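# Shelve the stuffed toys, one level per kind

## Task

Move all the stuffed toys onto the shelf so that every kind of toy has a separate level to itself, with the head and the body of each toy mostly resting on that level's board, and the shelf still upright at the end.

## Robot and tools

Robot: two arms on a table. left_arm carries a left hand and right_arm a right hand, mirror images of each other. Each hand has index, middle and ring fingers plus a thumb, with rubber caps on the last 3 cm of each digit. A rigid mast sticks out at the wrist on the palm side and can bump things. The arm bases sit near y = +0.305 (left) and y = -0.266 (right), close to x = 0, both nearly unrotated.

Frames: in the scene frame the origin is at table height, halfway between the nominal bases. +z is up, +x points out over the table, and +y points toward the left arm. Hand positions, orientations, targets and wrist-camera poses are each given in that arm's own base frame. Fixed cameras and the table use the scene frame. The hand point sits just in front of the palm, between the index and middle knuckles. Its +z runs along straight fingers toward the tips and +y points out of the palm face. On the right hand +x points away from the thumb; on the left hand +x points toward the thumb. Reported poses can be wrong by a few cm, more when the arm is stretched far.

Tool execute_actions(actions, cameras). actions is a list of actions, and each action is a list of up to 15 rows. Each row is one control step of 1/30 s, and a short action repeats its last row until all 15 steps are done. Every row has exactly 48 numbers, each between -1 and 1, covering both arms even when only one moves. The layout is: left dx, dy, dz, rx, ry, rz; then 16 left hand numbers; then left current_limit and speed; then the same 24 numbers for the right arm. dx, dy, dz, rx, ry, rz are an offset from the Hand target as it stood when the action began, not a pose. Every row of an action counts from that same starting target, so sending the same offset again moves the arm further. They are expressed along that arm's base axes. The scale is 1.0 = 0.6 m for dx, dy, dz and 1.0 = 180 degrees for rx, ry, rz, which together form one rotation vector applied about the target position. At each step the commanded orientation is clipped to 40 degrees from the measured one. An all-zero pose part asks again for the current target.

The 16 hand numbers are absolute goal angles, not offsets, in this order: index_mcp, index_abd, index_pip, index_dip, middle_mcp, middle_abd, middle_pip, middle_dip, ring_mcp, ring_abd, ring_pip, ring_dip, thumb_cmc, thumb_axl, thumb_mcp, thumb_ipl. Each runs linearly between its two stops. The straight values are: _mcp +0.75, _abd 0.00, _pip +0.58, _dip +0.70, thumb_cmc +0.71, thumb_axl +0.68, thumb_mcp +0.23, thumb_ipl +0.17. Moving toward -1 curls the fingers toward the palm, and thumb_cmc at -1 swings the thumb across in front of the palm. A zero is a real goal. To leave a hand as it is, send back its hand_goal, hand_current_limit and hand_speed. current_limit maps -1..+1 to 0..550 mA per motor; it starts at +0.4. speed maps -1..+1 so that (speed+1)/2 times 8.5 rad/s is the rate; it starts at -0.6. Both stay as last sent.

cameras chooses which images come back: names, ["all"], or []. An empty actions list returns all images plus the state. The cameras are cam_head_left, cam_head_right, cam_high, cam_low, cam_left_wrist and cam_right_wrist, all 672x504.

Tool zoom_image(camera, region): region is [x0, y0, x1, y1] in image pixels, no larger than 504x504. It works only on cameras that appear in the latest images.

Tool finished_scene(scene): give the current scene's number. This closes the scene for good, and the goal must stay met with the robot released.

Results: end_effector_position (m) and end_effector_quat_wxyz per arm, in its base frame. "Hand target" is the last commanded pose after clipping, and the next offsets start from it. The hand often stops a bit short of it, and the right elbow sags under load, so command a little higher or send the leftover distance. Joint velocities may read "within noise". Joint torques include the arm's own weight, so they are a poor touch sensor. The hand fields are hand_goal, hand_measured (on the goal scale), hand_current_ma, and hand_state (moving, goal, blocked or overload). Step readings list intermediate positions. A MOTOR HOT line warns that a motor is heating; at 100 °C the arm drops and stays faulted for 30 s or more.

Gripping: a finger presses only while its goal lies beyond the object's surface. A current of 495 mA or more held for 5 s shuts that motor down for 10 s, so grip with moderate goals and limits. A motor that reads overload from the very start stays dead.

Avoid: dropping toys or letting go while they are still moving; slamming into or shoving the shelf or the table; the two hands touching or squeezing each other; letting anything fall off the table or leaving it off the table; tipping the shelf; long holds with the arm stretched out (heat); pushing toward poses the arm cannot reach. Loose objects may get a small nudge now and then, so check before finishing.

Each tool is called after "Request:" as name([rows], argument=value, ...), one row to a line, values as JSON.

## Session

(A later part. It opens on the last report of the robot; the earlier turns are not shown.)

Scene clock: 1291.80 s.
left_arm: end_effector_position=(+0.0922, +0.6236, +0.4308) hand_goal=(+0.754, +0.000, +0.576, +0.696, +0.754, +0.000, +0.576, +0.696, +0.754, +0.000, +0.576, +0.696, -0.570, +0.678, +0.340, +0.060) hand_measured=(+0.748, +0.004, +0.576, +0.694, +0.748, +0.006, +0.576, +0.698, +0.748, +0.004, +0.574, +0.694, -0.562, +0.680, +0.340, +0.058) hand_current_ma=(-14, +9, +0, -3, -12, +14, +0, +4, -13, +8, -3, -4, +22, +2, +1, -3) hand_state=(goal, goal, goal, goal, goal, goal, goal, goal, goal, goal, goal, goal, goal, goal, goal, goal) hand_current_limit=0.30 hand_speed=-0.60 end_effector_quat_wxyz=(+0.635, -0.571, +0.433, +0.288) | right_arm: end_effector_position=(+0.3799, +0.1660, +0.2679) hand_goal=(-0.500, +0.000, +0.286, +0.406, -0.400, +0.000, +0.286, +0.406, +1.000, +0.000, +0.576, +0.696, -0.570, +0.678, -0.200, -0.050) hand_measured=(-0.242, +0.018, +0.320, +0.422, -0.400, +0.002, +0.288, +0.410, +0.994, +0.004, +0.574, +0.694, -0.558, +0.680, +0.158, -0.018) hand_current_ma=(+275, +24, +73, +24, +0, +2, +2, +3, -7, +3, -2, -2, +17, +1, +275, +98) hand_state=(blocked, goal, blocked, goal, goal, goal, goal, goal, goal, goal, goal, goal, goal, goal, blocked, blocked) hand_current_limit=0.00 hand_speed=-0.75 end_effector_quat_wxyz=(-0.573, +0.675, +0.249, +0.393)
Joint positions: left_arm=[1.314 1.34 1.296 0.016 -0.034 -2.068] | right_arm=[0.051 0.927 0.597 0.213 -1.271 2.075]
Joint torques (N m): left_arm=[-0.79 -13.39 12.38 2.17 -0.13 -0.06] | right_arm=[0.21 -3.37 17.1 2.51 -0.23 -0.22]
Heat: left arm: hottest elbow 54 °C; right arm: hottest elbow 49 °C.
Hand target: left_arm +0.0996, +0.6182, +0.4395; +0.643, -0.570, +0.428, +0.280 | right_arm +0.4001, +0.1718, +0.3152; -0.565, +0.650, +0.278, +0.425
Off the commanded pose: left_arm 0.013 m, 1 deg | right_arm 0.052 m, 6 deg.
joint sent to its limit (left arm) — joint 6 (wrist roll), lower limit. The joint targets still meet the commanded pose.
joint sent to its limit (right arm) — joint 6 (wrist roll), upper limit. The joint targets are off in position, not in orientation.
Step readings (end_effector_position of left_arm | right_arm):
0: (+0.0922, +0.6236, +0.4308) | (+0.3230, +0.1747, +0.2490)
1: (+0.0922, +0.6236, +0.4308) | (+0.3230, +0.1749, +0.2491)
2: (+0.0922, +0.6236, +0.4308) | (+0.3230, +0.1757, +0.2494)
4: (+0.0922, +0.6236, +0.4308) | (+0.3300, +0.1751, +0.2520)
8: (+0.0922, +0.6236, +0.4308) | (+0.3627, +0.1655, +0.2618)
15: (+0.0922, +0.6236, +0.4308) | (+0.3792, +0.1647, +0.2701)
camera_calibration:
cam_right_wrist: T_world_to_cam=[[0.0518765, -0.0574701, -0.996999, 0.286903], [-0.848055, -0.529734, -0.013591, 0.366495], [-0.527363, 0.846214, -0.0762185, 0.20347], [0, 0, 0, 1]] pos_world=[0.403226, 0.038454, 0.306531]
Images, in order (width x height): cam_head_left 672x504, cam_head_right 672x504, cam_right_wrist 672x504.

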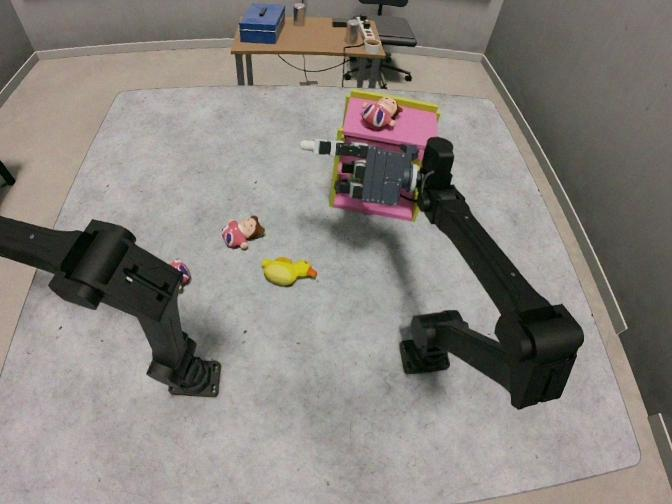

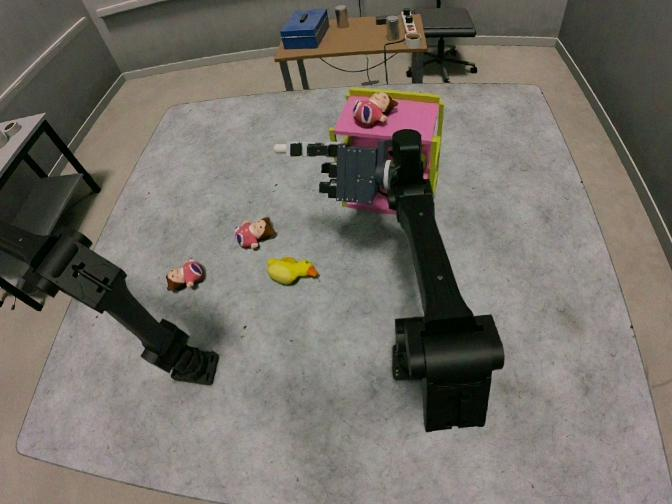

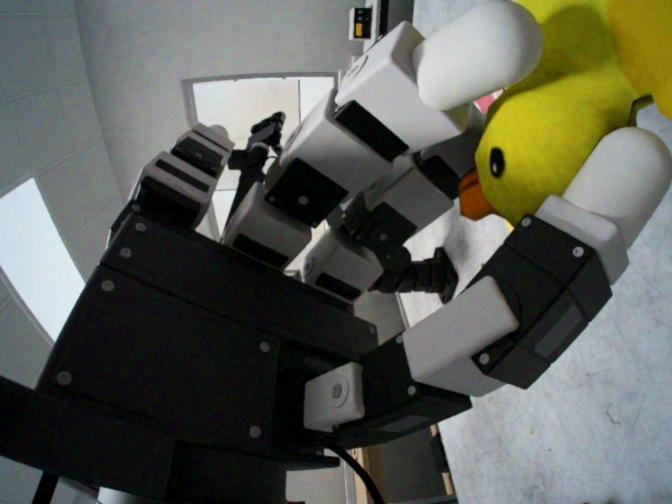

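Request:
execute_actions([
  [[0,0,0,0,0,0,0.754,0,0.576,0.696,0.754,0,0.576,0.696,0.754,0,0.576,0.696,-0.571,0.678,0.34,0.06,0.3,-0.6,0.065,0.0,-0.02,0,0,0,-0.5,0,0.286,0.406,-0.4,0,0.286,0.406,1,0,0.576,0.696,-0.57,0.678,-0.2,-0.05,0,-0.75]],
], cameras=["cam_head_left","cam_right_wrist","cam_low"])

Request:
zoom_image(camera="cam_head_left", region=[300, 80, 480, 230])

Request:
zoom_image(camera="cam_low", region=[50, 50, 350, 258])

Scene clock: 1310.70 s.
left_arm: end_effector_position=(+0.0922, +0.6236, +0.4308) hand_goal=(+0.754, +0.000, +0.576, +0.696, +0.754, +0.000, +0.576, +0.696, +0.754, +0.000, +0.576, +0.696, -0.570, +0.678, +0.340, +0.060) hand_measured=(+0.748, +0.004, +0.576, +0.694, +0.748, +0.006, +0.576, +0.698, +0.748, +0.004, +0.574, +0.694, -0.562, +0.680, +0.340, +0.058) hand_current_ma=(-14, +9, +0, -3, -12, +14, +0, +4, -13, +8, -3, -4, +22, +2, +1, -3) hand_state=(goal, goal, goal, goal, goal, goal, goal, goal, goal, goal, goal, goal, goal, goal, goal, goal) hand_current_limit=0.30 hand_speed=-0.60 end_effector_quat_wxyz=(+0.635, -0.571, +0.433, +0.288) | right_arm: end_effector_position=(+0.4180, +0.1688, +0.2687) hand_goal=(-0.500, +0.000, +0.286, +0.406, -0.400, +0.000, +0.286, +0.406, +1.000, +0.000, +0.576, +0.696, -0.570, +0.678, -0.200, -0.050) hand_measured=(-0.242, +0.018, +0.320, +0.422, -0.400, +0.004, +0.288, +0.410, +0.994, +0.004, +0.574, +0.694, -0.558, +0.680, +0.158, -0.018) hand_current_ma=(+275, +24, +73, +24, +0, +2, +2, +3, -8, +3, -3, -2, +18, +1, +275, +98) hand_state=(blocked, goal, blocked, goal, goal, goal, goal, goal, goal, goal, goal, goal, goal, goal, blocked, blocked) hand_current_limit=0.00 hand_speed=-0.75 end_effector_quat_wxyz=(-0.570, +0.666, +0.263, +0.403)
Joint positions: left_arm=[1.314 1.34 1.296 0.016 -0.034 -2.068] | right_arm=[0.051 1.057 0.658 0.31 -1.28 2.066]
Joint torques (N m): left_arm=[-0.67 -14.27 12.46 2.22 -0.15 -0.04] | right_arm=[-0.5 -3.66 16.05 2.21 -0.01 -0.12]
Heat: left arm: hottest elbow 54 °C; right arm: hottest elbow 48 °C.
Hand target: left_arm +0.0996, +0.6182, +0.4395; +0.643, -0.570, +0.428, +0.280 | right_arm +0.4391, +0.1718, +0.3032; -0.565, +0.650, +0.278, +0.425
Off the commanded pose: left_arm 0.013 m, 1 deg | right_arm 0.041 m, 4 deg.
joint sent to its limit (left arm) — joint 6 (wrist roll), lower limit. The joint targets still meet the commanded pose.
joint sent to its limit (right arm) — joint 6 (wrist roll), upper limit. The joint targets still meet the commanded pose.
Step readings (end_effector_position of left_arm | right_arm):
0: (+0.0922, +0.6236, +0.4308) | (+0.3801, +0.1661, +0.2682)
1: (+0.0922, +0.6236, +0.4308) | (+0.3802, +0.1661, +0.2680)
2: (+0.0922, +0.6236, +0.4308) | (+0.3814, +0.1664, +0.2684)
4: (+0.0922, +0.6236, +0.4308) | (+0.3891, +0.1674, +0.2678)
8: (+0.0922, +0.6236, +0.4308) | (+0.4085, +0.1684, +0.2693)
15: (+0.0922, +0.6236, +0.4308) | (+0.4176, +0.1688, +0.2686)
camera_calibration:
cam_right_wrist: T_world_to_cam=[[0.0893331, -0.05662, -0.994391, 0.269365], [-0.841946, -0.53768, -0.0450227, 0.407472], [-0.532115, 0.841246, -0.0957036, 0.229284], [0, 0, 0, 1]] pos_world=[0.441011, 0.041457, 0.308143]
Images, in order (width x height): cam_head_left 672x504, cam_low 672x504, cam_right_wrist 672x504.

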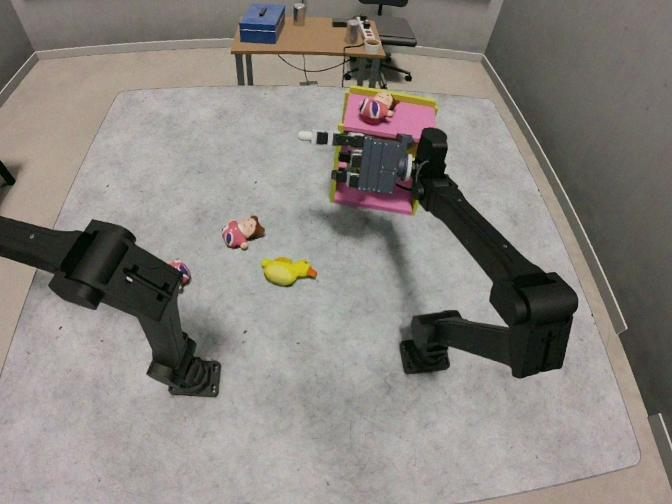

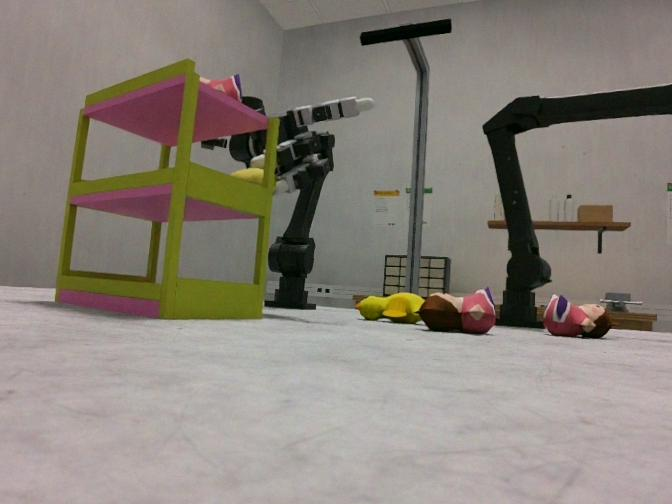

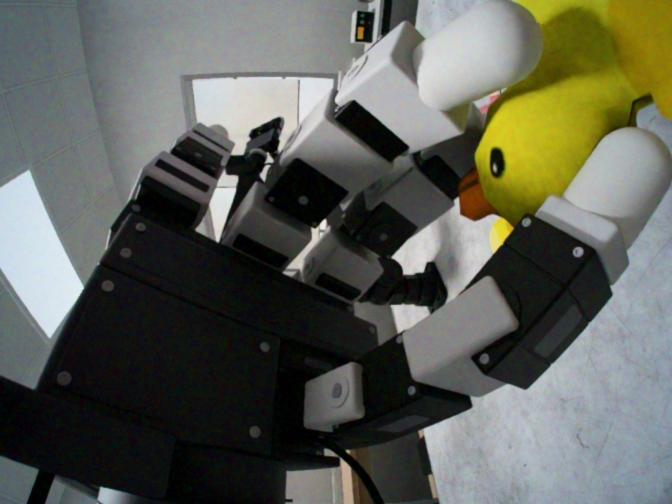

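Scaled by 2.800 from the camera's 672x504 image, which has a finer 960x720 frame.

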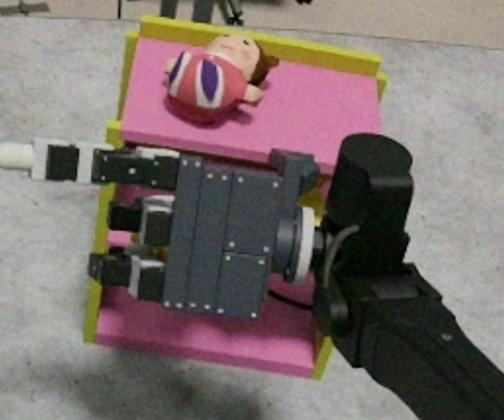

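Scaled by 1.680 from the camera's 672x504 image, which has a finer 960x720 frame.

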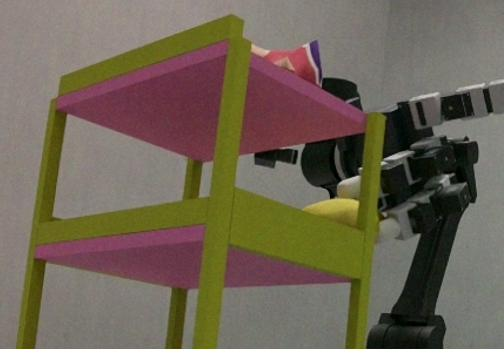

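Request:
execute_actions([
  [[0,0,0,0,0,0,0.754,0,0.576,0.696,0.754,0,0.576,0.696,0.754,0,0.576,0.696,-0.571,0.678,0.34,0.06,0.3,-0.6,-0.035,0.0,-0.045,0,0,0,-0.5,0,0.286,0.406,-0.4,0,0.286,0.406,1,0,0.576,0.696,-0.57,0.678,-0.2,-0.05,0,-0.75]],
], cameras=["cam_head_left","cam_low","cam_head_right"])

Request:
zoom_image(camera="cam_head_left", region=[300, 80, 480, 230])

Request:
zoom_image(camera="cam_low", region=[50, 50, 350, 258])

Request:
zoom_image(camera="cam_head_right", region=[300, 80, 480, 230])

Scene clock: 1326.50 s.
left_arm: end_effector_position=(+0.0922, +0.6236, +0.4308) hand_goal=(+0.754, +0.000, +0.576, +0.696, +0.754, +0.000, +0.576, +0.696, +0.754, +0.000, +0.576, +0.696, -0.570, +0.678, +0.340, +0.060) hand_measured=(+0.748, +0.004, +0.576, +0.694, +0.748, +0.006, +0.576, +0.698, +0.748, +0.004, +0.574, +0.694, -0.562, +0.680, +0.340, +0.058) hand_current_ma=(-14, +9, +0, -3, -12, +14, +0, +4, -13, +8, -3, -4, +22, +2, +1, -3) hand_state=(goal, goal, goal, goal, goal, goal, goal, goal, goal, goal, goal, goal, goal, goal, goal, goal) hand_current_limit=0.30 hand_speed=-0.60 end_effector_quat_wxyz=(+0.635, -0.571, +0.433, +0.288) | right_arm: end_effector_position=(+0.4194, +0.1688, +0.2715) hand_goal=(-0.500, +0.000, +0.286, +0.406, -0.400, +0.000, +0.286, +0.406, +1.000, +0.000, +0.576, +0.696, -0.570, +0.678, -0.200, -0.050) hand_measured=(-0.242, +0.018, +0.320, +0.422, -0.400, +0.004, +0.288, +0.410, +0.994, +0.004, +0.574, +0.694, -0.558, +0.680, +0.158, -0.018) hand_current_ma=(+275, +24, +73, +24, +0, +2, +2, +3, -8, +3, -3, -2, +18, +1, +275, +98) hand_state=(blocked, goal, blocked, goal, goal, goal, goal, goal, goal, goal, goal, goal, goal, goal, blocked, blocked) hand_current_limit=0.00 hand_speed=-0.75 end_effector_quat_wxyz=(-0.566, +0.658, +0.271, +0.417)
Joint positions: left_arm=[1.314 1.34 1.296 0.016 -0.034 -2.068] | right_arm=[0.051 1.057 0.644 0.37 -1.275 2.075]
Joint torques (N m): left_arm=[-0.62 -13.92 12.4 2.32 -0.11 -0.01] | right_arm=[0.15 -5.13 9.8 2.54 0.07 -0.2]
Heat: left arm: hottest elbow 53 °C; right arm: hottest elbow 48 °C.
Hand target: left_arm +0.0996, +0.6182, +0.4395; +0.643, -0.570, +0.428, +0.280 | right_arm +0.4182, +0.1717, +0.2763; -0.565, +0.650, +0.278, +0.425
Off the commanded pose: left_arm 0.013 m, 1 deg | right_arm 0.006 m, 2 deg.
joint sent to its limit (left arm) — joint 6 (wrist roll), lower limit. The joint targets still meet the commanded pose.
joint sent to its limit (right arm) — joint 6 (wrist roll), upper limit. The joint targets still meet the commanded pose.
Step readings (end_effector_position of left_arm | right_arm):
0: (+0.0922, +0.6236, +0.4308) | (+0.4180, +0.1688, +0.2687)
1: (+0.0922, +0.6236, +0.4308) | (+0.4180, +0.1688, +0.2688)
2: (+0.0922, +0.6236, +0.4308) | (+0.4183, +0.1688, +0.2695)
4: (+0.0922, +0.6236, +0.4308) | (+0.4196, +0.1687, +0.2716)
8: (+0.0922, +0.6236, +0.4308) | (+0.4213, +0.1687, +0.2755)
15: (+0.0922, +0.6236, +0.4308) | (+0.4193, +0.1688, +0.2712)
Images, in order (width x height): cam_head_left 672x504, cam_head_right 672x504, cam_low 672x504.

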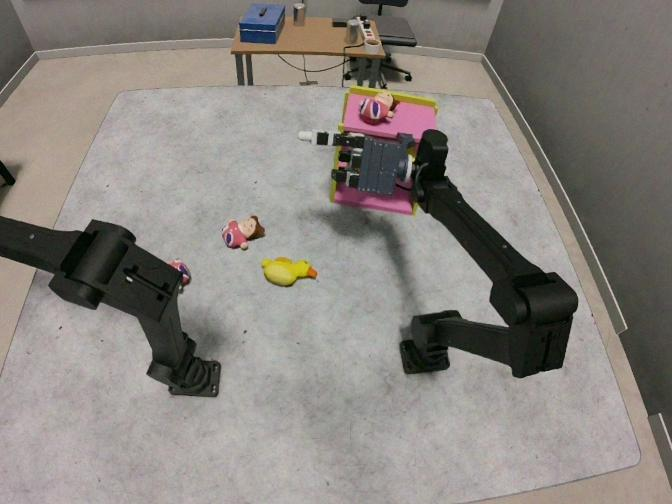

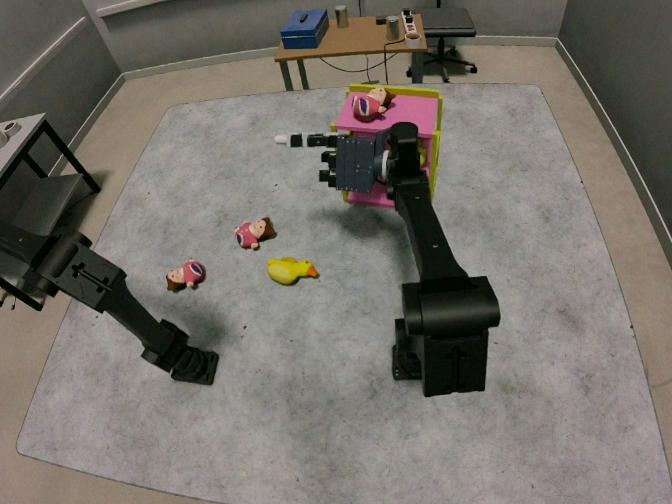

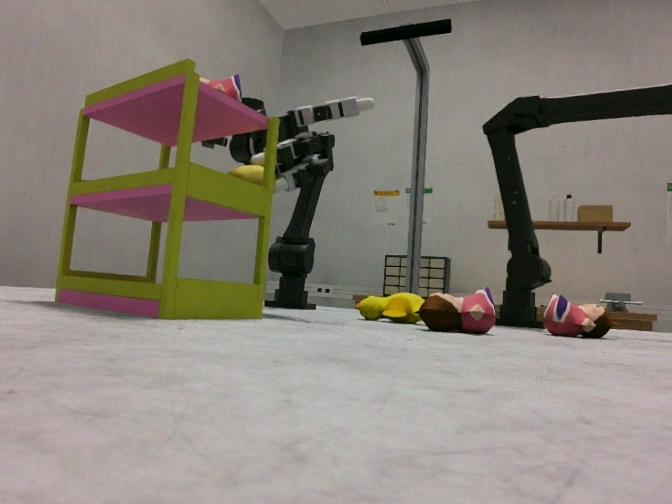

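Scaled by 2.800 from the camera's 672x504 image, which has a finer 960x720 frame.

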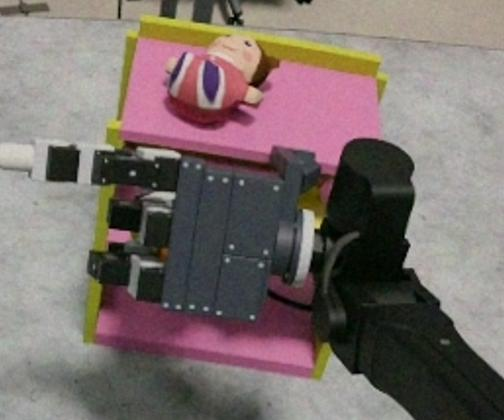

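Scaled by 1.680 from the camera's 672x504 image, which has a finer 960x720 frame.

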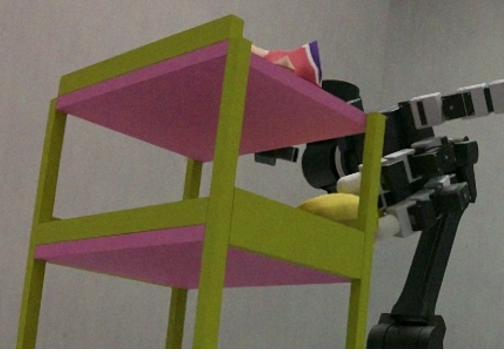

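Scaled by 2.800 from the camera's 672x504 image, which has a finer 960x720 frame.

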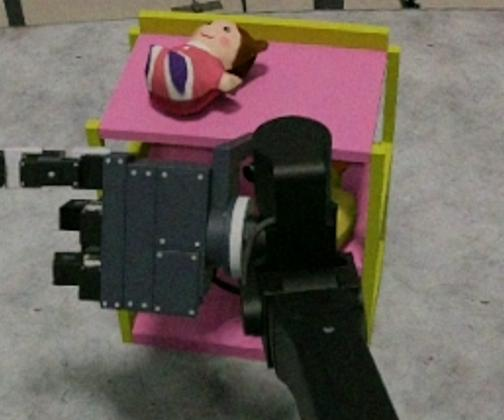

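Request:
execute_actions(actions=[], cameras=["cam_right_wrist","cam_high"])

Request:
zoom_image(camera="cam_right_wrist", region=[400, 0, 672, 280])

Request:
zoom_image(camera="cam_high", region=[80, 150, 340, 400])

Scene clock: 1353.43 s.
left_arm: end_effector_position=(+0.0922, +0.6236, +0.4308) hand_goal=(+0.754, +0.000, +0.576, +0.696, +0.754, +0.000, +0.576, +0.696, +0.754, +0.000, +0.576, +0.696, -0.570, +0.678, +0.340, +0.060) hand_measured=(+0.748, +0.004, +0.576, +0.694, +0.748, +0.006, +0.576, +0.698, +0.748, +0.004, +0.574, +0.694, -0.562, +0.680, +0.340, +0.058) hand_current_ma=(-14, +9, +0, -3, -12, +14, +0, +4, -13, +8, -3, -4, +22, +2, +1, -3) hand_state=(goal, goal, goal, goal, goal, goal, goal, goal, goal, goal, goal, goal, goal, goal, goal, goal) hand_current_limit=0.30 hand_speed=-0.60 end_effector_quat_wxyz=(+0.635, -0.571, +0.433, +0.288) | right_arm: end_effector_position=(+0.4193, +0.1688, +0.2715) hand_goal=(-0.500, +0.000, +0.286, +0.406, -0.400, +0.000, +0.286, +0.406, +1.000, +0.000, +0.576, +0.696, -0.570, +0.678, -0.200, -0.050) hand_measured=(-0.242, +0.018, +0.320, +0.422, -0.400, +0.004, +0.288, +0.410, +0.994, +0.004, +0.574, +0.694, -0.558, +0.680, +0.158, -0.018) hand_current_ma=(+275, +24, +73, +24, +0, +2, +2, +3, -8, +3, -3, -2, +18, +1, +275, +98) hand_state=(blocked, goal, blocked, goal, goal, goal, goal, goal, goal, goal, goal, goal, goal, goal, blocked, blocked) hand_current_limit=0.00 hand_speed=-0.75 end_effector_quat_wxyz=(-0.566, +0.658, +0.271, +0.417)
Joint positions: left_arm=[1.314 1.34 1.296 0.016 -0.034 -2.068] | right_arm=[0.051 1.057 0.644 0.37 -1.275 2.076]
Joint velocities: within noise
Joint torques (N m): left_arm=[-0.79 -13.63 12.38 2.13 -0.11 -0.03] | right_arm=[0.21 -5.48 9.74 2.47 0.08 -0.26]
Heat: left arm: hottest elbow 53 °C; right arm: hottest elbow 47 °C.
Hand target: left_arm +0.0996, +0.6182, +0.4395; +0.643, -0.570, +0.428, +0.280 | right_arm +0.4182, +0.1717, +0.2763; -0.565, +0.650, +0.278, +0.425
Off the commanded pose: left_arm 0.013 m, 1 deg | right_arm 0.006 m, 2 deg.
camera_calibration:
cam_right_wrist: T_world_to_cam=[[0.125313, -0.0528539, -0.990708, 0.255259], [-0.842054, -0.533719, -0.078036, 0.41715], [-0.524635, 0.844009, -0.111388, 0.230895], [0, 0, 0, 1]] pos_world=[0.440411, 0.041255, 0.311159]
Images, in order (width x height): cam_high 672x504, cam_right_wrist 672x504.

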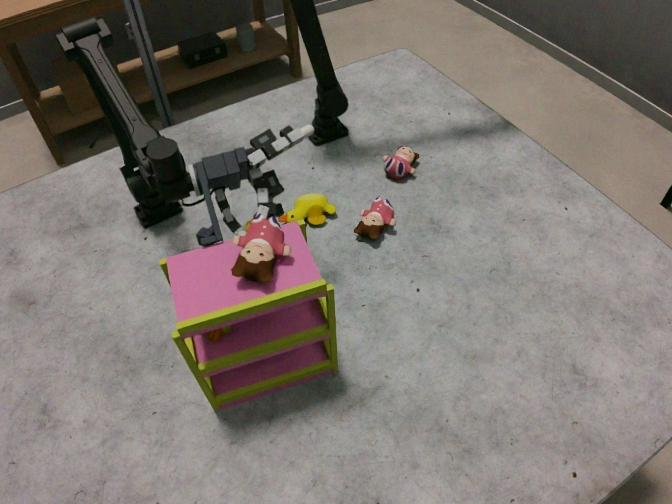

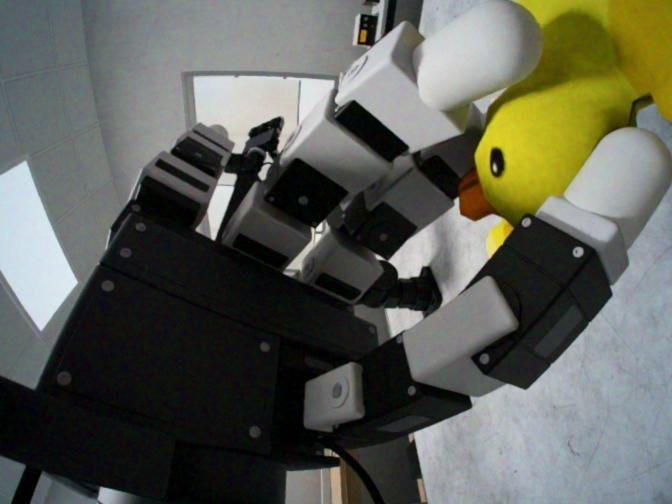

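Scaled by 1.800 from the camera's 672x504 image, which has a finer 960x720 frame.

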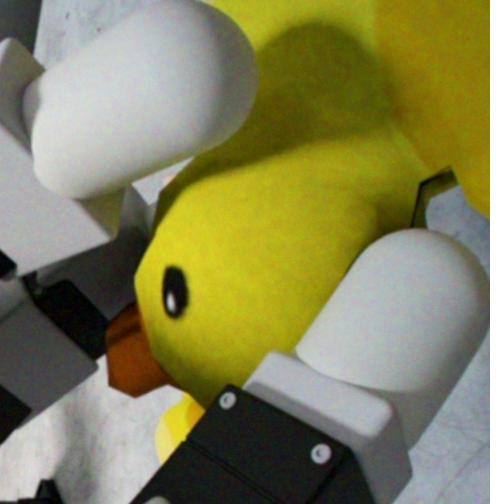

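Scaled by 1.938 from the camera's 672x504 image, which has a finer 960x720 frame.

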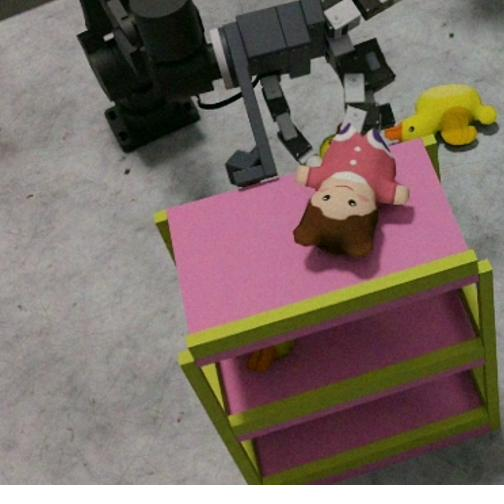

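Request:
execute_actions([
  [[0,0,0,0,0,0,0.754,0,0.576,0.696,0.754,0,0.576,0.696,0.754,0,0.576,0.696,-0.571,0.678,0.34,0.06,0.3,-0.6,-0.075,0.017,0.01,0,0,-0.06,-0.5,0,0.286,0.406,-0.4,0,0.286,0.406,1,0,0.576,0.696,-0.57,0.678,-0.2,-0.05,0,-0.75]],
  [[0,0,0,0,0,0,0.754,0,0.576,0.696,0.754,0,0.576,0.696,0.754,0,0.576,0.696,-0.571,0.678,0.34,0.06,0.3,-0.6,0.0,0.0,0.0,0,0,-0.14,-0.5,0,0.286,0.406,-0.4,0,0.286,0.406,1,0,0.576,0.696,-0.57,0.678,-0.2,-0.05,0,-0.75]],
], cameras=["cam_head_left","cam_right_wrist","cam_high"])

Request:
zoom_image(camera="cam_head_left", region=[300, 80, 480, 230])

Request:
zoom_image(camera="cam_high", region=[80, 150, 340, 400])

Scene clock: 1431.00 s.
left_arm: end_effector_position=(+0.0922, +0.6236, +0.4308) hand_goal=(+0.754, +0.000, +0.576, +0.696, +0.754, +0.000, +0.576, +0.696, +0.754, +0.000, +0.576, +0.696, -0.570, +0.678, +0.340, +0.060) hand_measured=(+0.748, +0.004, +0.576, +0.694, +0.748, +0.006, +0.576, +0.698, +0.748, +0.004, +0.574, +0.694, -0.562, +0.680, +0.340, +0.058) hand_current_ma=(-14, +9, +0, -3, -12, +14, +0, +4, -13, +8, -3, -4, +22, +2, +1, -3) hand_state=(goal, goal, goal, goal, goal, goal, goal, goal, goal, goal, goal, goal, goal, goal, goal, goal) hand_current_limit=0.30 hand_speed=-0.60 end_effector_quat_wxyz=(+0.635, -0.571, +0.433, +0.288) | right_arm: end_effector_position=(+0.3722, +0.1785, +0.2767) hand_goal=(-0.500, +0.000, +0.286, +0.406, -0.400, +0.000, +0.286, +0.406, +1.000, +0.000, +0.576, +0.696, -0.570, +0.678, -0.200, -0.050) hand_measured=(-0.242, +0.018, +0.320, +0.422, -0.400, +0.004, +0.288, +0.410, +0.994, +0.004, +0.574, +0.694, -0.560, +0.680, +0.156, -0.018) hand_current_ma=(+275, +24, +75, +27, +0, +2, +2, +3, -9, +3, -1, -2, +15, +1, +275, +98) hand_state=(blocked, goal, blocked, goal, goal, goal, goal, goal, goal, goal, goal, goal, goal, goal, blocked, blocked) hand_current_limit=0.00 hand_speed=-0.75 end_effector_quat_wxyz=(-0.398, +0.709, +0.068, +0.578)
Joint positions: left_arm=[1.314 1.34 1.296 0.016 -0.034 -2.068] | right_arm=[0.528 0.733 0.488 0.23 -0.171 2.076]
Joint torques (N m): left_arm=[-0.85 -13.57 12.33 2.15 -0.11 -0.04] | right_arm=[-0.03 -2.02 11.97 2.19 0.15 -0.28]
Heat: left arm: hottest elbow 53 °C; right arm: hottest elbow 44 °C.
Hand target: left_arm +0.0996, +0.6182, +0.4395; +0.643, -0.570, +0.428, +0.280 | right_arm +0.3731, +0.1819, +0.2822; -0.406, +0.705, +0.064, +0.579
Off the commanded pose: left_arm 0.013 m, 1 deg | right_arm 0.007 m, 1 deg.
joint sent to its limit (left arm) — joint 6 (wrist roll), lower limit. The joint targets still meet the commanded pose.
joint sent to its limit (right arm) — joint 6 (wrist roll), upper limit. The joint targets still meet the commanded pose.
Step readings (end_effector_position of left_arm | right_arm):
0: (+0.0922, +0.6236, +0.4308) | (+0.4193, +0.1688, +0.2715)
1: (+0.0922, +0.6236, +0.4308) | (+0.4199, +0.1684, +0.2711)
2: (+0.0922, +0.6236, +0.4308) | (+0.4223, +0.1667, +0.2703)
4: (+0.0922, +0.6236, +0.4308) | (+0.4178, +0.1644, +0.2677)
8: (+0.0922, +0.6236, +0.4308) | (+0.3873, +0.1749, +0.2745)
15: (+0.0922, +0.6236, +0.4308) | (+0.3761, +0.1802, +0.2882)
16: (+0.0922, +0.6236, +0.4308) | (+0.3775, +0.1786, +0.2869)
17: (+0.0922, +0.6236, +0.4308) | (+0.3844, +0.1718, +0.2849)
19: (+0.0922, +0.6236, +0.4308) | (+0.3900, +0.1605, +0.2806)
23: (+0.0922, +0.6236, +0.4308) | (+0.3775, +0.1676, +0.2804)
30: (+0.0922, +0.6236, +0.4308) | (+0.3711, +0.1792, +0.2795)
camera_calibration:
cam_right_wrist: T_world_to_cam=[[0.0934593, -0.146884, -0.984729, 0.293893], [-0.992938, 0.0588326, -0.103014, 0.340315], [0.0730652, 0.987403, -0.140348, -0.0413517], [0, 0, 0, 1]] pos_world=[0.313467, 0.0639772, 0.318658]
Images, in order (width x height): cam_head_left 672x504, cam_high 672x504, cam_right_wrist 672x504.

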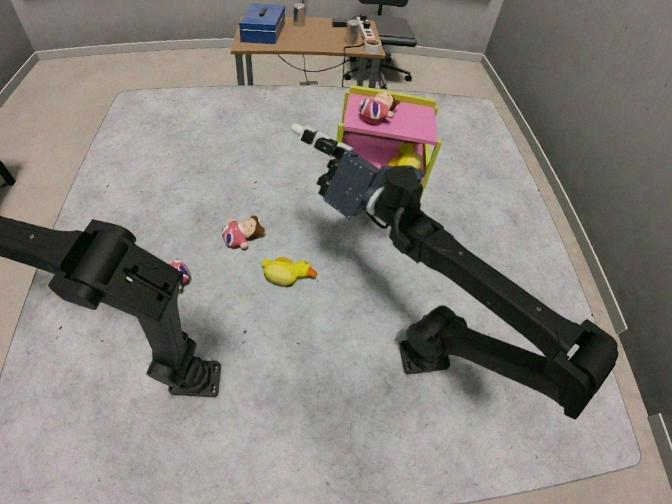

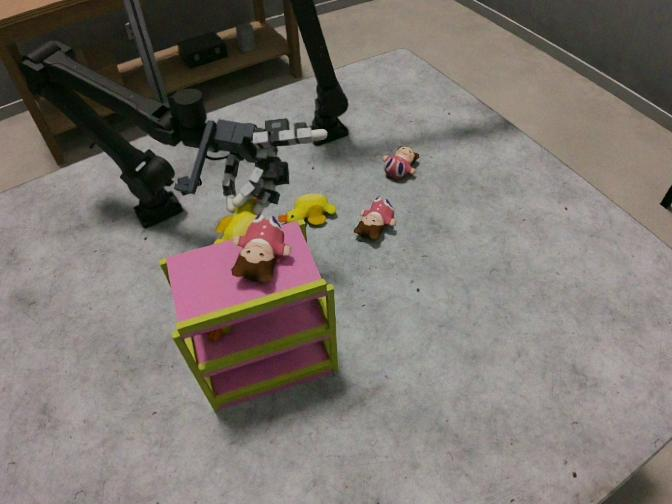

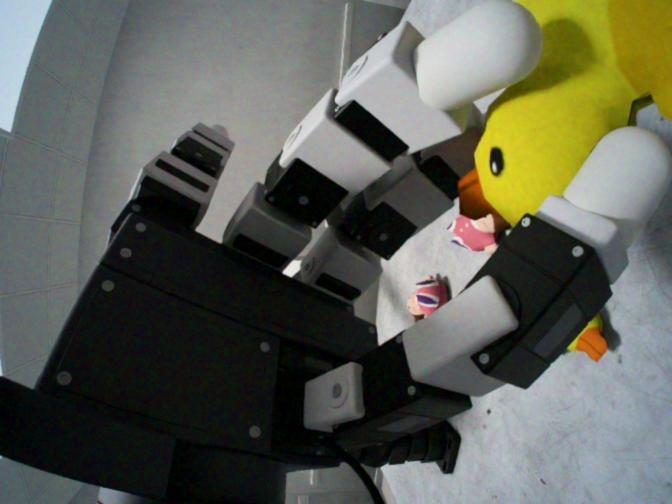

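Scaled by 2.800 from the camera's 672x504 image, which has a finer 960x720 frame.

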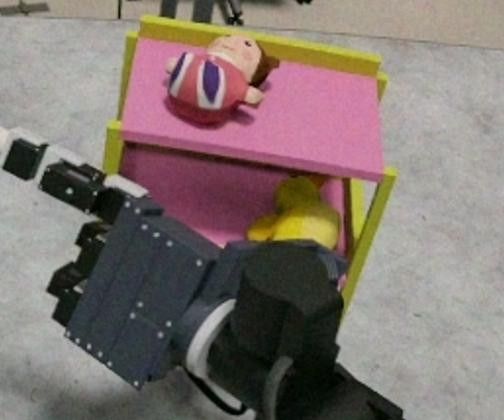

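Scaled by 1.938 from the camera's 672x504 image, which has a finer 960x720 frame.

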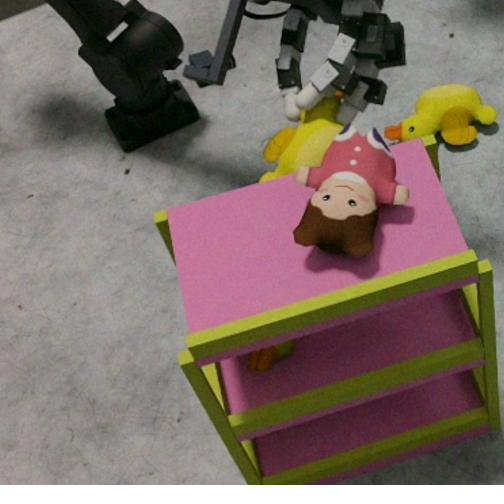

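Request:
execute_actions([
  [[0,0,0,0,0,0,0.754,0,0.576,0.696,0.754,0,0.576,0.696,0.754,0,0.576,0.696,-0.571,0.678,0.34,0.06,0.3,-0.6,0.145,-0.0355,0.025,0,0,0,-0.5,0,0.286,0.406,-0.4,0,0.286,0.406,1,0,0.576,0.696,-0.57,0.678,-0.2,-0.05,0,-0.75]],
], cameras=["cam_head_left","cam_right_wrist","cam_high","cam_head_right"])

Request:
zoom_image(camera="cam_head_left", region=[300, 80, 480, 230])

Request:
zoom_image(camera="cam_high", region=[80, 150, 340, 400])

Scene clock: 1444.97 s.
left_arm: end_effector_position=(+0.0922, +0.6236, +0.4308) hand_goal=(+0.754, +0.000, +0.576, +0.696, +0.754, +0.000, +0.576, +0.696, +0.754, +0.000, +0.576, +0.696, -0.570, +0.678, +0.340, +0.060) hand_measured=(+0.748, +0.004, +0.576, +0.694, +0.748, +0.006, +0.576, +0.698, +0.748, +0.004, +0.574, +0.694, -0.562, +0.680, +0.340, +0.058) hand_current_ma=(-14, +9, +0, -3, -12, +14, +0, +4, -13, +8, -3, -4, +22, +2, +1, -3) hand_state=(goal, goal, goal, goal, goal, goal, goal, goal, goal, goal, goal, goal, goal, goal, goal, goal) hand_current_limit=0.30 hand_speed=-0.60 end_effector_quat_wxyz=(+0.635, -0.571, +0.433, +0.288) | right_arm: end_effector_position=(+0.4344, +0.1499, +0.2451) hand_goal=(-0.500, +0.000, +0.286, +0.406, -0.400, +0.000, +0.286, +0.406, +1.000, +0.000, +0.576, +0.696, -0.570, +0.678, -0.200, -0.050) hand_measured=(-0.242, +0.018, +0.320, +0.422, -0.400, +0.004, +0.288, +0.410, +0.994, +0.004, +0.574, +0.694, -0.560, +0.680, +0.156, -0.018) hand_current_ma=(+275, +24, +75, +27, +0, +2, +2, +3, -8, +3, -1, -2, +15, +1, +275, +97) hand_state=(blocked, goal, blocked, goal, goal, goal, goal, goal, goal, goal, goal, goal, goal, goal, blocked, blocked) hand_current_limit=0.00 hand_speed=-0.75 end_effector_quat_wxyz=(-0.391, +0.739, +0.058, +0.545)
Joint positions: left_arm=[1.314 1.34 1.296 0.016 -0.034 -2.068] | right_arm=[0.323 0.944 0.559 0.277 -0.376 2.076]
Joint torques (N m): left_arm=[-0.73 -13.8 12.34 2.19 -0.11 -0.05] | right_arm=[-0.44 -4.13 17.01 3.07 -0.17 -0.24]
Heat: left arm: hottest elbow 53 °C; right arm: hottest elbow 45 °C.
Hand target: left_arm +0.0996, +0.6182, +0.4395; +0.643, -0.570, +0.428, +0.280 | right_arm +0.4601, +0.1607, +0.2974; -0.406, +0.704, +0.064, +0.579
Off the commanded pose: left_arm 0.013 m, 1 deg | right_arm 0.059 m, 6 deg.
joint sent to its limit (left arm) — joint 6 (wrist roll), lower limit. The joint targets still meet the commanded pose.
joint sent to its limit (right arm) — joint 6 (wrist roll), upper limit. The joint targets are off in position, not in orientation.
Step readings (end_effector_position of left_arm | right_arm):
0: (+0.0922, +0.6236, +0.4308) | (+0.3722, +0.1785, +0.2767)
1: (+0.0922, +0.6236, +0.4308) | (+0.3722, +0.1791, +0.2763)
2: (+0.0922, +0.6236, +0.4308) | (+0.3731, +0.1804, +0.2742)
4: (+0.0922, +0.6236, +0.4308) | (+0.3828, +0.1771, +0.2649)
8: (+0.0922, +0.6236, +0.4308) | (+0.4148, +0.1488, +0.2354)
15: (+0.0922, +0.6236, +0.4308) | (+0.4289, +0.1476, +0.2298)
camera_calibration:
cam_right_wrist: T_world_to_cam=[[0.00551798, -0.173217, -0.984868, 0.294856], [-0.9982, 0.0578666, -0.0157702, 0.381524], [0.0597226, 0.983182, -0.172586, -0.00781432], [0, 0, 0, 1]] pos_world=[0.379677, 0.0366796, 0.295063]
Images, in order (width x height): cam_head_left 672x504, cam_head_right 672x504, cam_high 672x504, cam_right_wrist 672x504.

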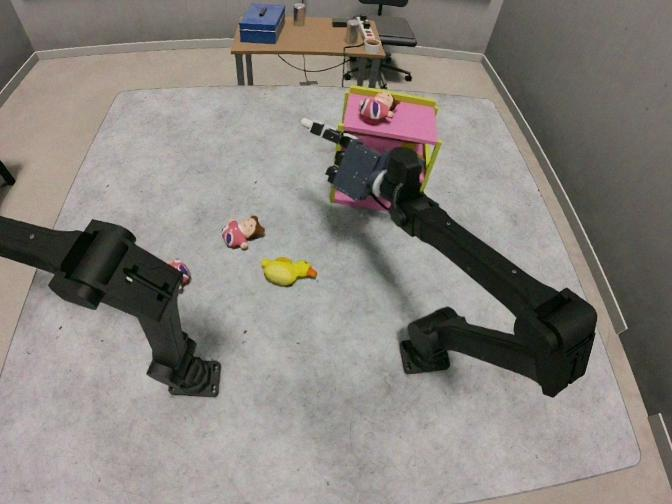

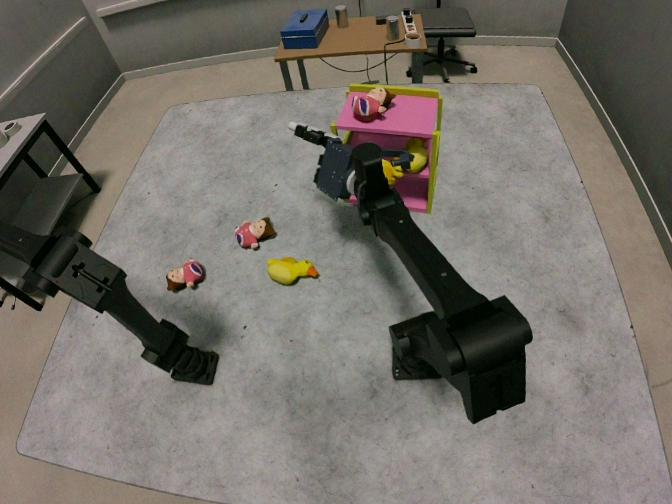

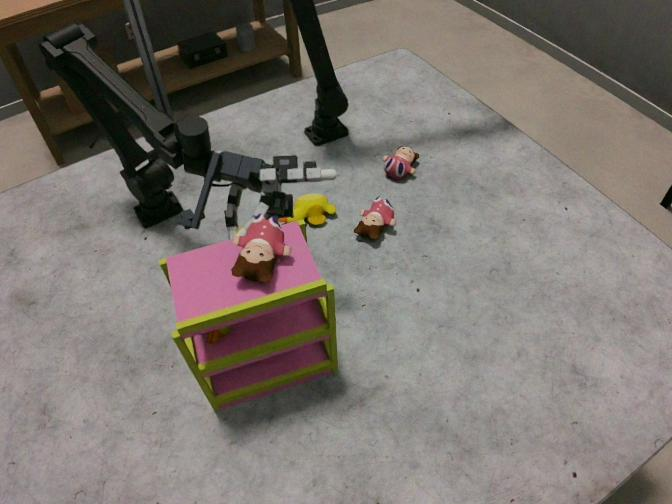

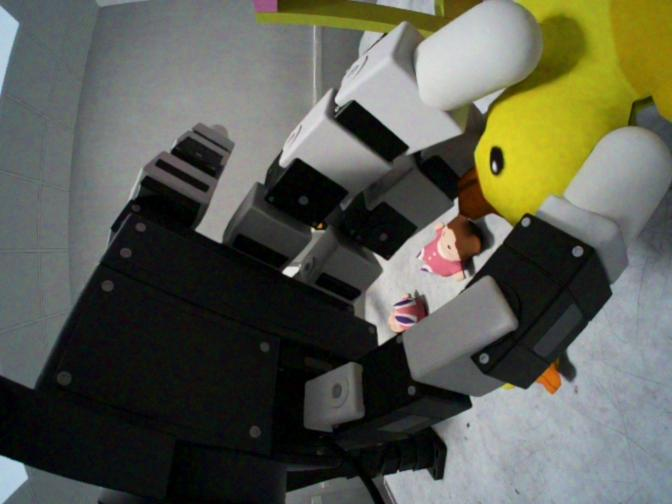

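Scaled by 2.800 from the camera's 672x504 image, which has a finer 960x720 frame.

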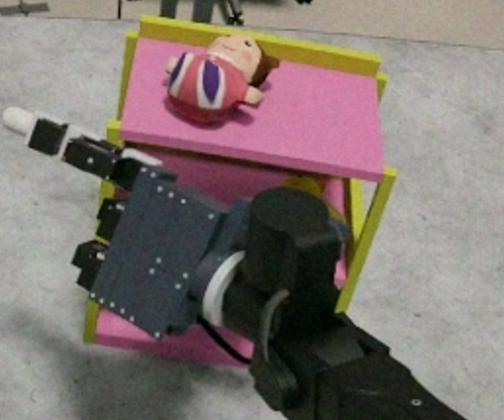

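Scaled by 1.938 from the camera's 672x504 image, which has a finer 960x720 frame.

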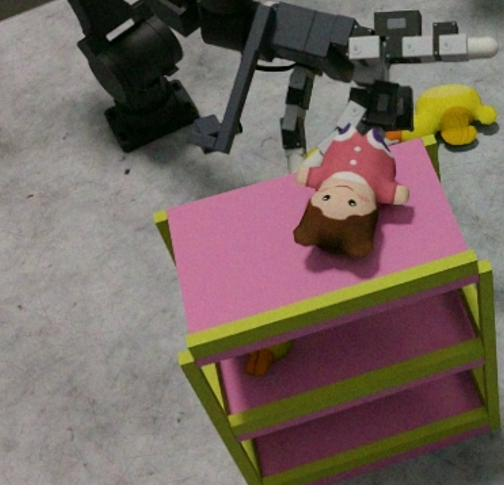

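Request:
execute_actions([
  [[0,0,0,0,0,0,0.754,0,0.576,0.696,0.754,0,0.576,0.696,0.754,0,0.576,0.696,-0.571,0.678,0.34,0.06,0.3,-0.6,0.03,0.03,0.035,0,0,0,-0.5,0,0.286,0.406,-0.4,0,0.286,0.406,1,0,0.576,0.696,-0.57,0.678,-0.2,-0.05,0,-0.75]],
])

Scene clock: 1454.93 s.
left_arm: end_effector_position=(+0.0922, +0.6236, +0.4308) hand_goal=(+0.754, +0.000, +0.576, +0.696, +0.754, +0.000, +0.576, +0.696, +0.754, +0.000, +0.576, +0.696, -0.570, +0.678, +0.340, +0.060) hand_measured=(+0.748, +0.004, +0.576, +0.694, +0.748, +0.006, +0.576, +0.698, +0.748, +0.004, +0.574, +0.694, -0.562, +0.680, +0.340, +0.058) hand_current_ma=(-14, +9, +0, -3, -12, +14, +0, +4, -13, +8, -3, -4, +22, +2, +1, -3) hand_state=(goal, goal, goal, goal, goal, goal, goal, goal, goal, goal, goal, goal, goal, goal, goal, goal) hand_current_limit=0.30 hand_speed=-0.60 end_effector_quat_wxyz=(+0.635, -0.571, +0.433, +0.288) | right_arm: end_effector_position=(+0.4599, +0.1695, +0.2697) hand_goal=(-0.500, +0.000, +0.286, +0.406, -0.400, +0.000, +0.286, +0.406, +1.000, +0.000, +0.576, +0.696, -0.570, +0.678, -0.200, -0.050) hand_measured=(-0.242, +0.018, +0.320, +0.422, -0.400, +0.004, +0.288, +0.410, +0.994, +0.004, +0.574, +0.694, -0.558, +0.680, +0.156, -0.018) hand_current_ma=(+275, +24, +75, +27, +0, +2, +2, +3, -8, +3, -1, -2, +18, +1, +275, +97) hand_state=(blocked, goal, blocked, goal, goal, goal, goal, goal, goal, goal, goal, goal, goal, goal, blocked, blocked) hand_current_limit=0.00 hand_speed=-0.75 end_effector_quat_wxyz=(-0.393, +0.732, +0.062, +0.553)
Joint positions: left_arm=[1.314 1.34 1.296 0.016 -0.034 -2.068] | right_arm=[0.356 1.016 0.654 0.277 -0.346 2.076]
Joint torques (N m): left_arm=[-0.85 -14.33 12.42 2.25 -0.12 -0.01] | right_arm=[0.03 -4.78 17.39 2.18 0.13 -0.26]
Heat: left arm: hottest elbow 53 °C; right arm: hottest elbow 47 °C.
Hand target: left_arm +0.0996, +0.6182, +0.4395; +0.643, -0.570, +0.428, +0.280 | right_arm +0.4782, +0.1787, +0.3183; -0.406, +0.705, +0.064, +0.579
Off the commanded pose: left_arm 0.013 m, 1 deg | right_arm 0.053 m, 5 deg.
joint sent to its limit (left arm) — joint 6 (wrist roll), lower limit. The joint targets still meet the commanded pose.
joint sent to its limit (right arm) — joint 6 (wrist roll), upper limit. The joint targets are off in position, not in orientation.
Step readings (end_effector_position of left_arm | right_arm):
0: (+0.0922, +0.6236, +0.4308) | (+0.4344, +0.1499, +0.2451)
1: (+0.0922, +0.6236, +0.4308) | (+0.4345, +0.1499, +0.2449)
2: (+0.0922, +0.6236, +0.4308) | (+0.4350, +0.1503, +0.2456)
4: (+0.0922, +0.6236, +0.4308) | (+0.4389, +0.1528, +0.2492)
8: (+0.0922, +0.6236, +0.4308) | (+0.4498, +0.1632, +0.2643)
15: (+0.0922, +0.6236, +0.4308) | (+0.4583, +0.1690, +0.2752)


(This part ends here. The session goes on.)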